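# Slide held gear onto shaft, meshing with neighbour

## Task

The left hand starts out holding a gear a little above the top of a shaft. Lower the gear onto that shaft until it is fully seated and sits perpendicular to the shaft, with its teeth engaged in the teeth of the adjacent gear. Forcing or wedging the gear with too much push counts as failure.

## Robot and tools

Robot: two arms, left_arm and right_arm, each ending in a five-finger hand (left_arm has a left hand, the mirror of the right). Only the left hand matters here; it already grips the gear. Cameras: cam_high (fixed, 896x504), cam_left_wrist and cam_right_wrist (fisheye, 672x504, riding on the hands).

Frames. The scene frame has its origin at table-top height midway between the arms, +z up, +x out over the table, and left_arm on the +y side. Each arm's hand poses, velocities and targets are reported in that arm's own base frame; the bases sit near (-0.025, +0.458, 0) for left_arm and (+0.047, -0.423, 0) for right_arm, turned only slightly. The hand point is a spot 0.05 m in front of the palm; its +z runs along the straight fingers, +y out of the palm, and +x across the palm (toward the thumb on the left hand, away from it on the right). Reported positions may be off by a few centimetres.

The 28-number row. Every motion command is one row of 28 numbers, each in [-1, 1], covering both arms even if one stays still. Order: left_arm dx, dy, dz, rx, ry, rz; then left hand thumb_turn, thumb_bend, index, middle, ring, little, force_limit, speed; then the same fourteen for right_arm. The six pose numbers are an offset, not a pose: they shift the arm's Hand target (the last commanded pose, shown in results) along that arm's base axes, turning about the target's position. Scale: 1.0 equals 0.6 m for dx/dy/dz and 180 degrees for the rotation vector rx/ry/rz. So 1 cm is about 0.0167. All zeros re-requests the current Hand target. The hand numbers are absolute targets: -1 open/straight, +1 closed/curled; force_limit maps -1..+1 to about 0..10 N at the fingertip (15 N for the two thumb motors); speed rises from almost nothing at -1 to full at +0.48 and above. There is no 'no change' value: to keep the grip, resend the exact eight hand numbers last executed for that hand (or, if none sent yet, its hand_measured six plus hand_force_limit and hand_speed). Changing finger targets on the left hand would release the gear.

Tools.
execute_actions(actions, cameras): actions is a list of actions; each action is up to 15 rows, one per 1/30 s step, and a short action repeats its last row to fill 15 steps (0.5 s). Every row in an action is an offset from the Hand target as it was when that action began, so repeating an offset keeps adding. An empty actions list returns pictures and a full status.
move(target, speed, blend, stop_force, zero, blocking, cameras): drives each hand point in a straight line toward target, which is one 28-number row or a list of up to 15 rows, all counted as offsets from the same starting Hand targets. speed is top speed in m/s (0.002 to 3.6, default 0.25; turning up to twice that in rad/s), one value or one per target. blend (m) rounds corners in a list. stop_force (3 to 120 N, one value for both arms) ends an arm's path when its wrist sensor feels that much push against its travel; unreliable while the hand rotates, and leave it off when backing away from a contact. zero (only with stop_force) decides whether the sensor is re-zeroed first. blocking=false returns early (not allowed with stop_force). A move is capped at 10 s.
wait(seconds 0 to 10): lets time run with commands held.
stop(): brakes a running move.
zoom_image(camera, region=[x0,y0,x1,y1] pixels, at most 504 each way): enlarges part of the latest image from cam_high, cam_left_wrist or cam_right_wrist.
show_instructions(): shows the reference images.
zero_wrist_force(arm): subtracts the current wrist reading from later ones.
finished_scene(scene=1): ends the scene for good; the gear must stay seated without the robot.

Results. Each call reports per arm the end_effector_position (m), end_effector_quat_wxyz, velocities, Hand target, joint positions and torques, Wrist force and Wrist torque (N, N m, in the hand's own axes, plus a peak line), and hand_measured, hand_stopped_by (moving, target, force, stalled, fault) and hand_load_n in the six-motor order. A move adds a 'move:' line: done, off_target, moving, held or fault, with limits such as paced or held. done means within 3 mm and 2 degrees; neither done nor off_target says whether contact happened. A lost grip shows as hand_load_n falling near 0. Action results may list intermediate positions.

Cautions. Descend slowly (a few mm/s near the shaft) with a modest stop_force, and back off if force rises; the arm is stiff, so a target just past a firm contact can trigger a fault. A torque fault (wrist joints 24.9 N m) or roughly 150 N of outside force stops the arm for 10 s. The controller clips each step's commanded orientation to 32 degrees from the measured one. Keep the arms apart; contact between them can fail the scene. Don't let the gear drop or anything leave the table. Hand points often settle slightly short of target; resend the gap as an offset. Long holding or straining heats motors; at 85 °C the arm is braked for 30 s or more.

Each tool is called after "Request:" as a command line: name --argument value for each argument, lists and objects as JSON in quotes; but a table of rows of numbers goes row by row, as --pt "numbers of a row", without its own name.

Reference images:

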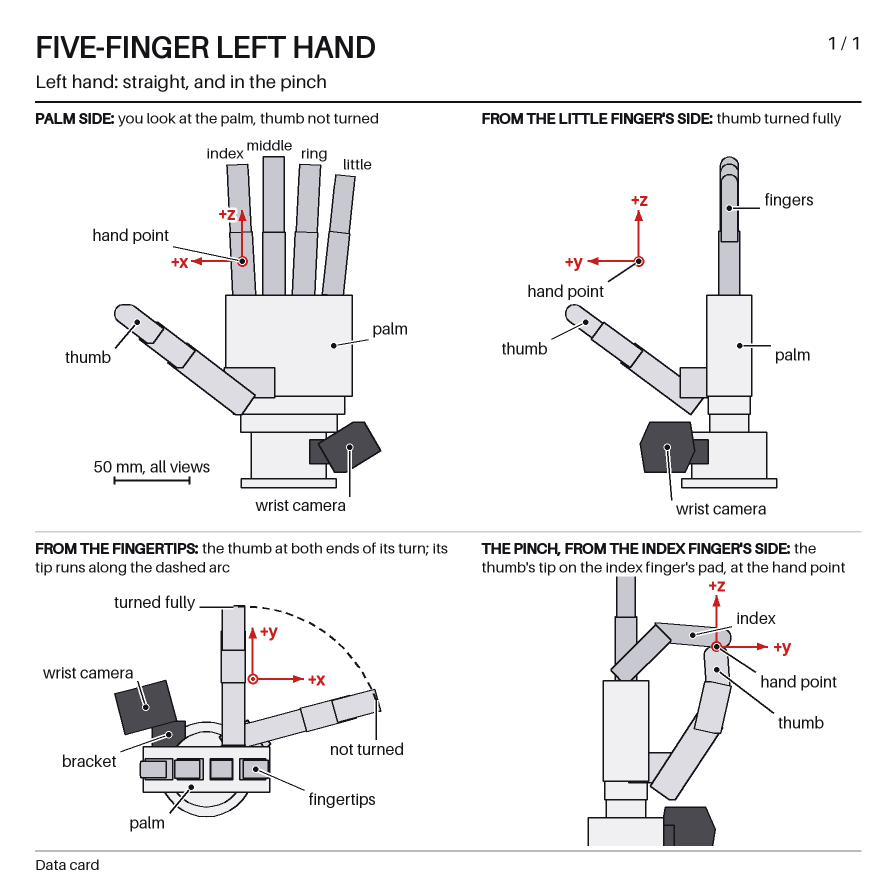

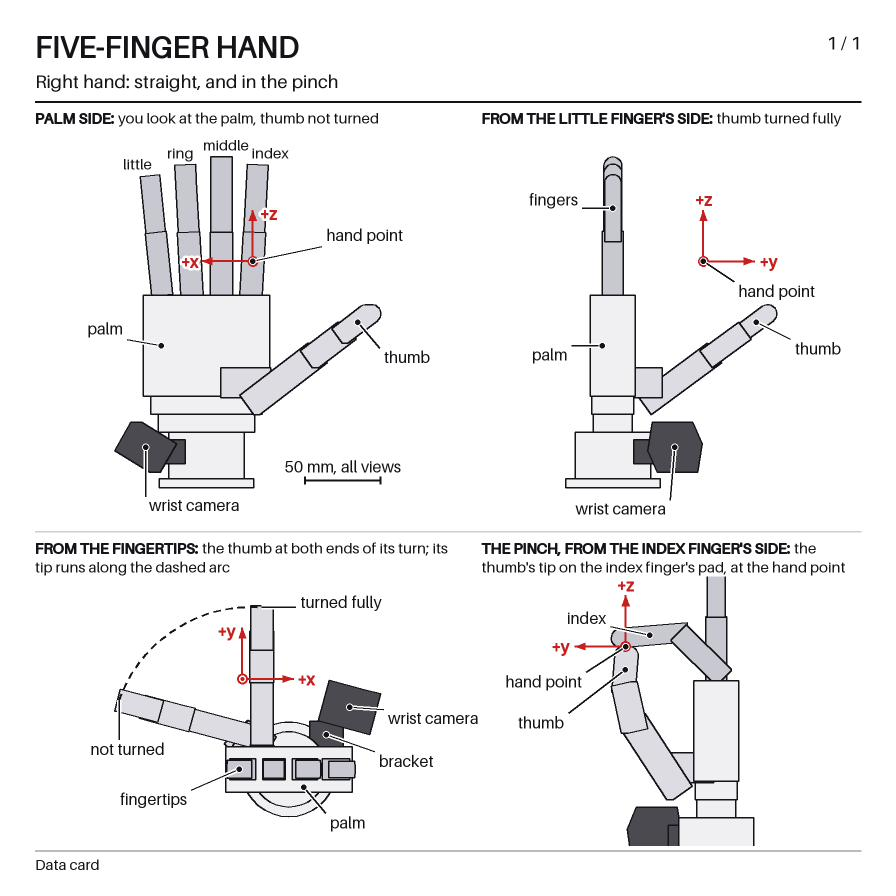

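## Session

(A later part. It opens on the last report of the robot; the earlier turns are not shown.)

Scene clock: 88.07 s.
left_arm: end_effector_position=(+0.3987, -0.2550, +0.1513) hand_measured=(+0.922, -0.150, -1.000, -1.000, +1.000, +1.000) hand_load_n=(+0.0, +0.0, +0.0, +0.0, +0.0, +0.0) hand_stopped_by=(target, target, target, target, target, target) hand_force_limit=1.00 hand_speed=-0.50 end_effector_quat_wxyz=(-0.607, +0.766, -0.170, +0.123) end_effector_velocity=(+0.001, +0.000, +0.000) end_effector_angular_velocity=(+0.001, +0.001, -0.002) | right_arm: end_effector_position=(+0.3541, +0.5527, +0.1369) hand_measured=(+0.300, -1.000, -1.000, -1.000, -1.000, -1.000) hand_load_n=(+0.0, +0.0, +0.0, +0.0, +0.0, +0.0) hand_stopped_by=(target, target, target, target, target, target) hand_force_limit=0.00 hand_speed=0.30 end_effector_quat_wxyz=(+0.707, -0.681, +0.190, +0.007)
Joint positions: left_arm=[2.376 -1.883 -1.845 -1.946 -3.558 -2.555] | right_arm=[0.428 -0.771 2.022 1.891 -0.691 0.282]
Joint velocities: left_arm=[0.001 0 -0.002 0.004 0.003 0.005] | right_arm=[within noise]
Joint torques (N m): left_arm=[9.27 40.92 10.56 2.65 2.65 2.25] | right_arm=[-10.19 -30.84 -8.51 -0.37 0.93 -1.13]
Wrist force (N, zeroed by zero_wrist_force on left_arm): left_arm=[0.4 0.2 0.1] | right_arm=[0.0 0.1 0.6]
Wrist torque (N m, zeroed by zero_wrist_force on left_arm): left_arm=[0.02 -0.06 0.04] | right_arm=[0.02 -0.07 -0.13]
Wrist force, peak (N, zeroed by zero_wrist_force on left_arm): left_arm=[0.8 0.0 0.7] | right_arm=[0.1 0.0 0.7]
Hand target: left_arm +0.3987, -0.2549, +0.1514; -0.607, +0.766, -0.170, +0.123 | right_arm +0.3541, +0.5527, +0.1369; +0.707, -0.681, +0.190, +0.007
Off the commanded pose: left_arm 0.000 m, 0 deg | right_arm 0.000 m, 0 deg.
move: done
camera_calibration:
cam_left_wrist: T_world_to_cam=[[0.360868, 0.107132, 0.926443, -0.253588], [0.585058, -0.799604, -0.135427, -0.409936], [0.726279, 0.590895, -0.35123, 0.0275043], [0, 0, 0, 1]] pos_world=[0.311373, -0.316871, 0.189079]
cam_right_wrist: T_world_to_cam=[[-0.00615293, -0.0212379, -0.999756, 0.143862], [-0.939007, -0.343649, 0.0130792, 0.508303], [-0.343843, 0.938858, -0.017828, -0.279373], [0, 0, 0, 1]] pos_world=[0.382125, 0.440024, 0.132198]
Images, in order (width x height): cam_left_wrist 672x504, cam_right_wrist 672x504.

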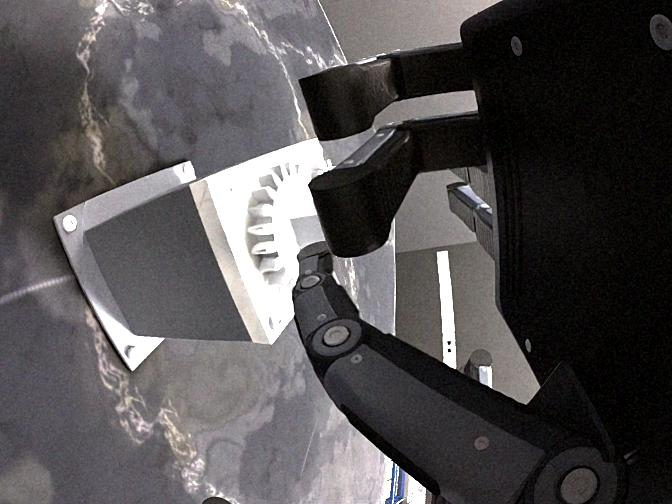

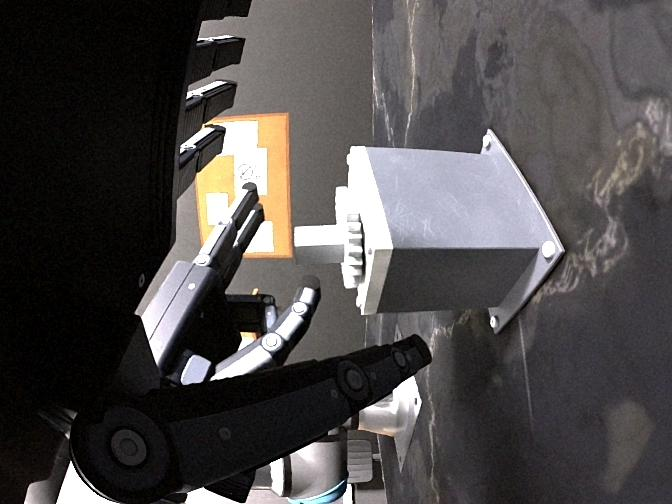

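Request:
move --target '[-0.02,-0.04,0.1,0,0,0,0.922,-0.15,-1,-1,1,1,1,-0.5, 0.103,0.092,0,0,0,0.222,0.3,-1,-1,-1,-1,-1,0,0.3]' --speed 0.15 --cameras '["cam_right_wrist","cam_left_wrist"]'

Request:
zoom_image --camera "cam_right_wrist" --region '[285, 165, 385, 305]'

Request:
zoom_image --camera "cam_right_wrist" --region '[320, 195, 380, 255]'

Request:
zoom_image --camera "cam_right_wrist" --region '[320, 240, 380, 300]'

Scene clock: 91.23 s.
left_arm: end_effector_position=(+0.3867, -0.2790, +0.2114) hand_measured=(+0.922, -0.150, -1.000, -1.000, +1.000, +1.000) hand_load_n=(+0.0, +0.0, +0.0, +0.0, +0.0, +0.0) hand_stopped_by=(target, target, target, target, target, target) hand_force_limit=1.00 hand_speed=-0.50 end_effector_quat_wxyz=(-0.607, +0.766, -0.170, +0.123) | right_arm: end_effector_position=(+0.4158, +0.6080, +0.1369) hand_measured=(+0.300, -1.000, -1.000, -1.000, -1.000, -1.000) hand_load_n=(+0.0, +0.0, +0.0, +0.0, +0.0, +0.0) hand_stopped_by=(target, target, target, target, target, target) hand_force_limit=0.00 hand_speed=0.30 end_effector_quat_wxyz=(+0.662, -0.705, -0.054, +0.248)
Joint positions: left_arm=[2.327 -1.852 -1.703 -2.175 -3.599 -2.618] | right_arm=[0.424 -0.446 1.168 2.425 0.011 0.277]
Joint torques (N m): left_arm=[7.23 25.63 12.15 2.36 1.8 0.73] | right_arm=[-7.98 -59.68 -19.8 -0.1 0.25 1.46]
Wrist force (N, zeroed by zero_wrist_force on left_arm): left_arm=[0.3 0.5 -0.1] | right_arm=[0.0 -0.4 0.3]
Wrist torque (N m, zeroed by zero_wrist_force on left_arm): left_arm=[0.08 -0.06 0.10] | right_arm=[-0.04 -0.06 -0.10]
Wrist force, peak (N, zeroed by zero_wrist_force on left_arm): left_arm=[0.9 -0.1 0.1] | right_arm=[0.6 -0.3 0.6]
Hand target: left_arm +0.3867, -0.2789, +0.2114; -0.607, +0.766, -0.170, +0.123 | right_arm +0.4159, +0.6079, +0.1369; +0.662, -0.705, -0.054, +0.248
Off the commanded pose: left_arm 0.000 m, 0 deg | right_arm 0.000 m, 0 deg.
move: done
camera_calibration:
cam_left_wrist: T_world_to_cam=[[0.360665, 0.107368, 0.926495, -0.30225], [0.585072, -0.799651, -0.135088, -0.413992], [0.726369, 0.590788, -0.351224, 0.0713869], [0, 0, 0, 1]] pos_world=[0.299373, -0.340771, 0.24918]
cam_right_wrist: T_world_to_cam=[[0.00892498, -0.02023, -0.999756, 0.138535], [-0.49898, -0.866515, 0.0130794, 0.720172], [-0.866567, 0.498742, -0.017828, 0.174817], [0, 0, 0, 1]] pos_world=[0.509606, 0.539654, 0.132198]
Images, in order (width x height): cam_left_wrist 672x504, cam_right_wrist 672x504.

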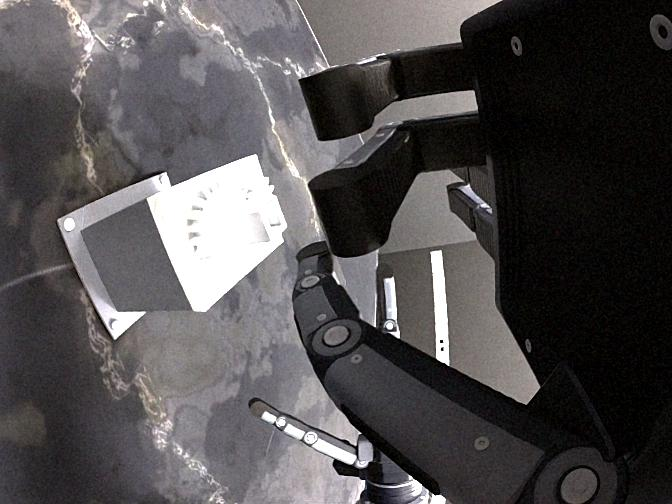

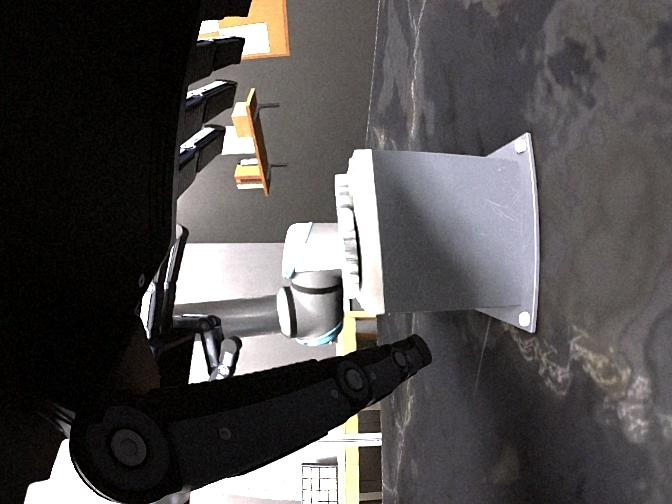

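Scaled by 3.600 from the camera's 672x504 image, which has a finer 960x720 frame.

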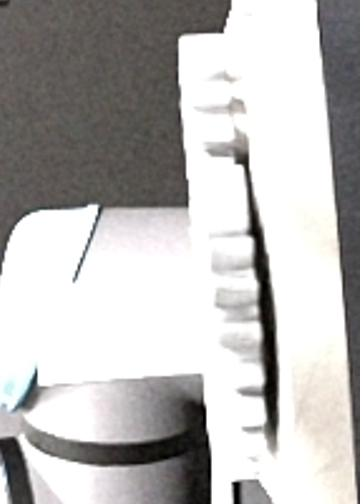

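Scaled by 8.400 from the camera's 672x504 image, which has a finer 960x720 frame.

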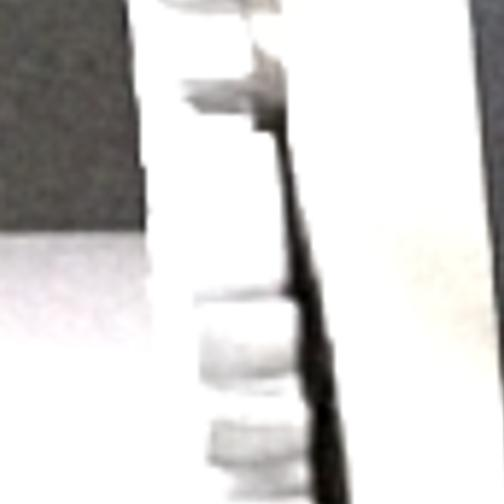

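Scaled by 8.400 from the camera's 672x504 image, which has a finer 960x720 frame.

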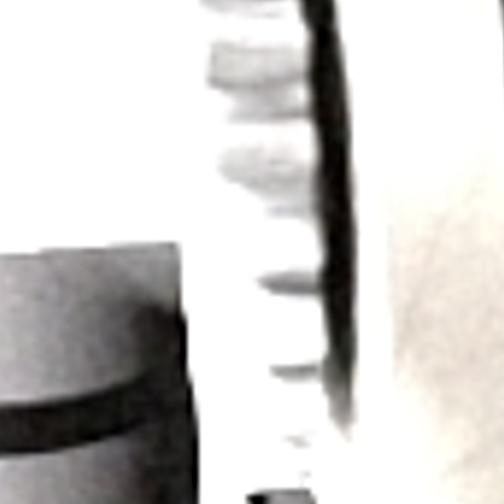

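Request:
finished_scene

The scene is finished: the task was done.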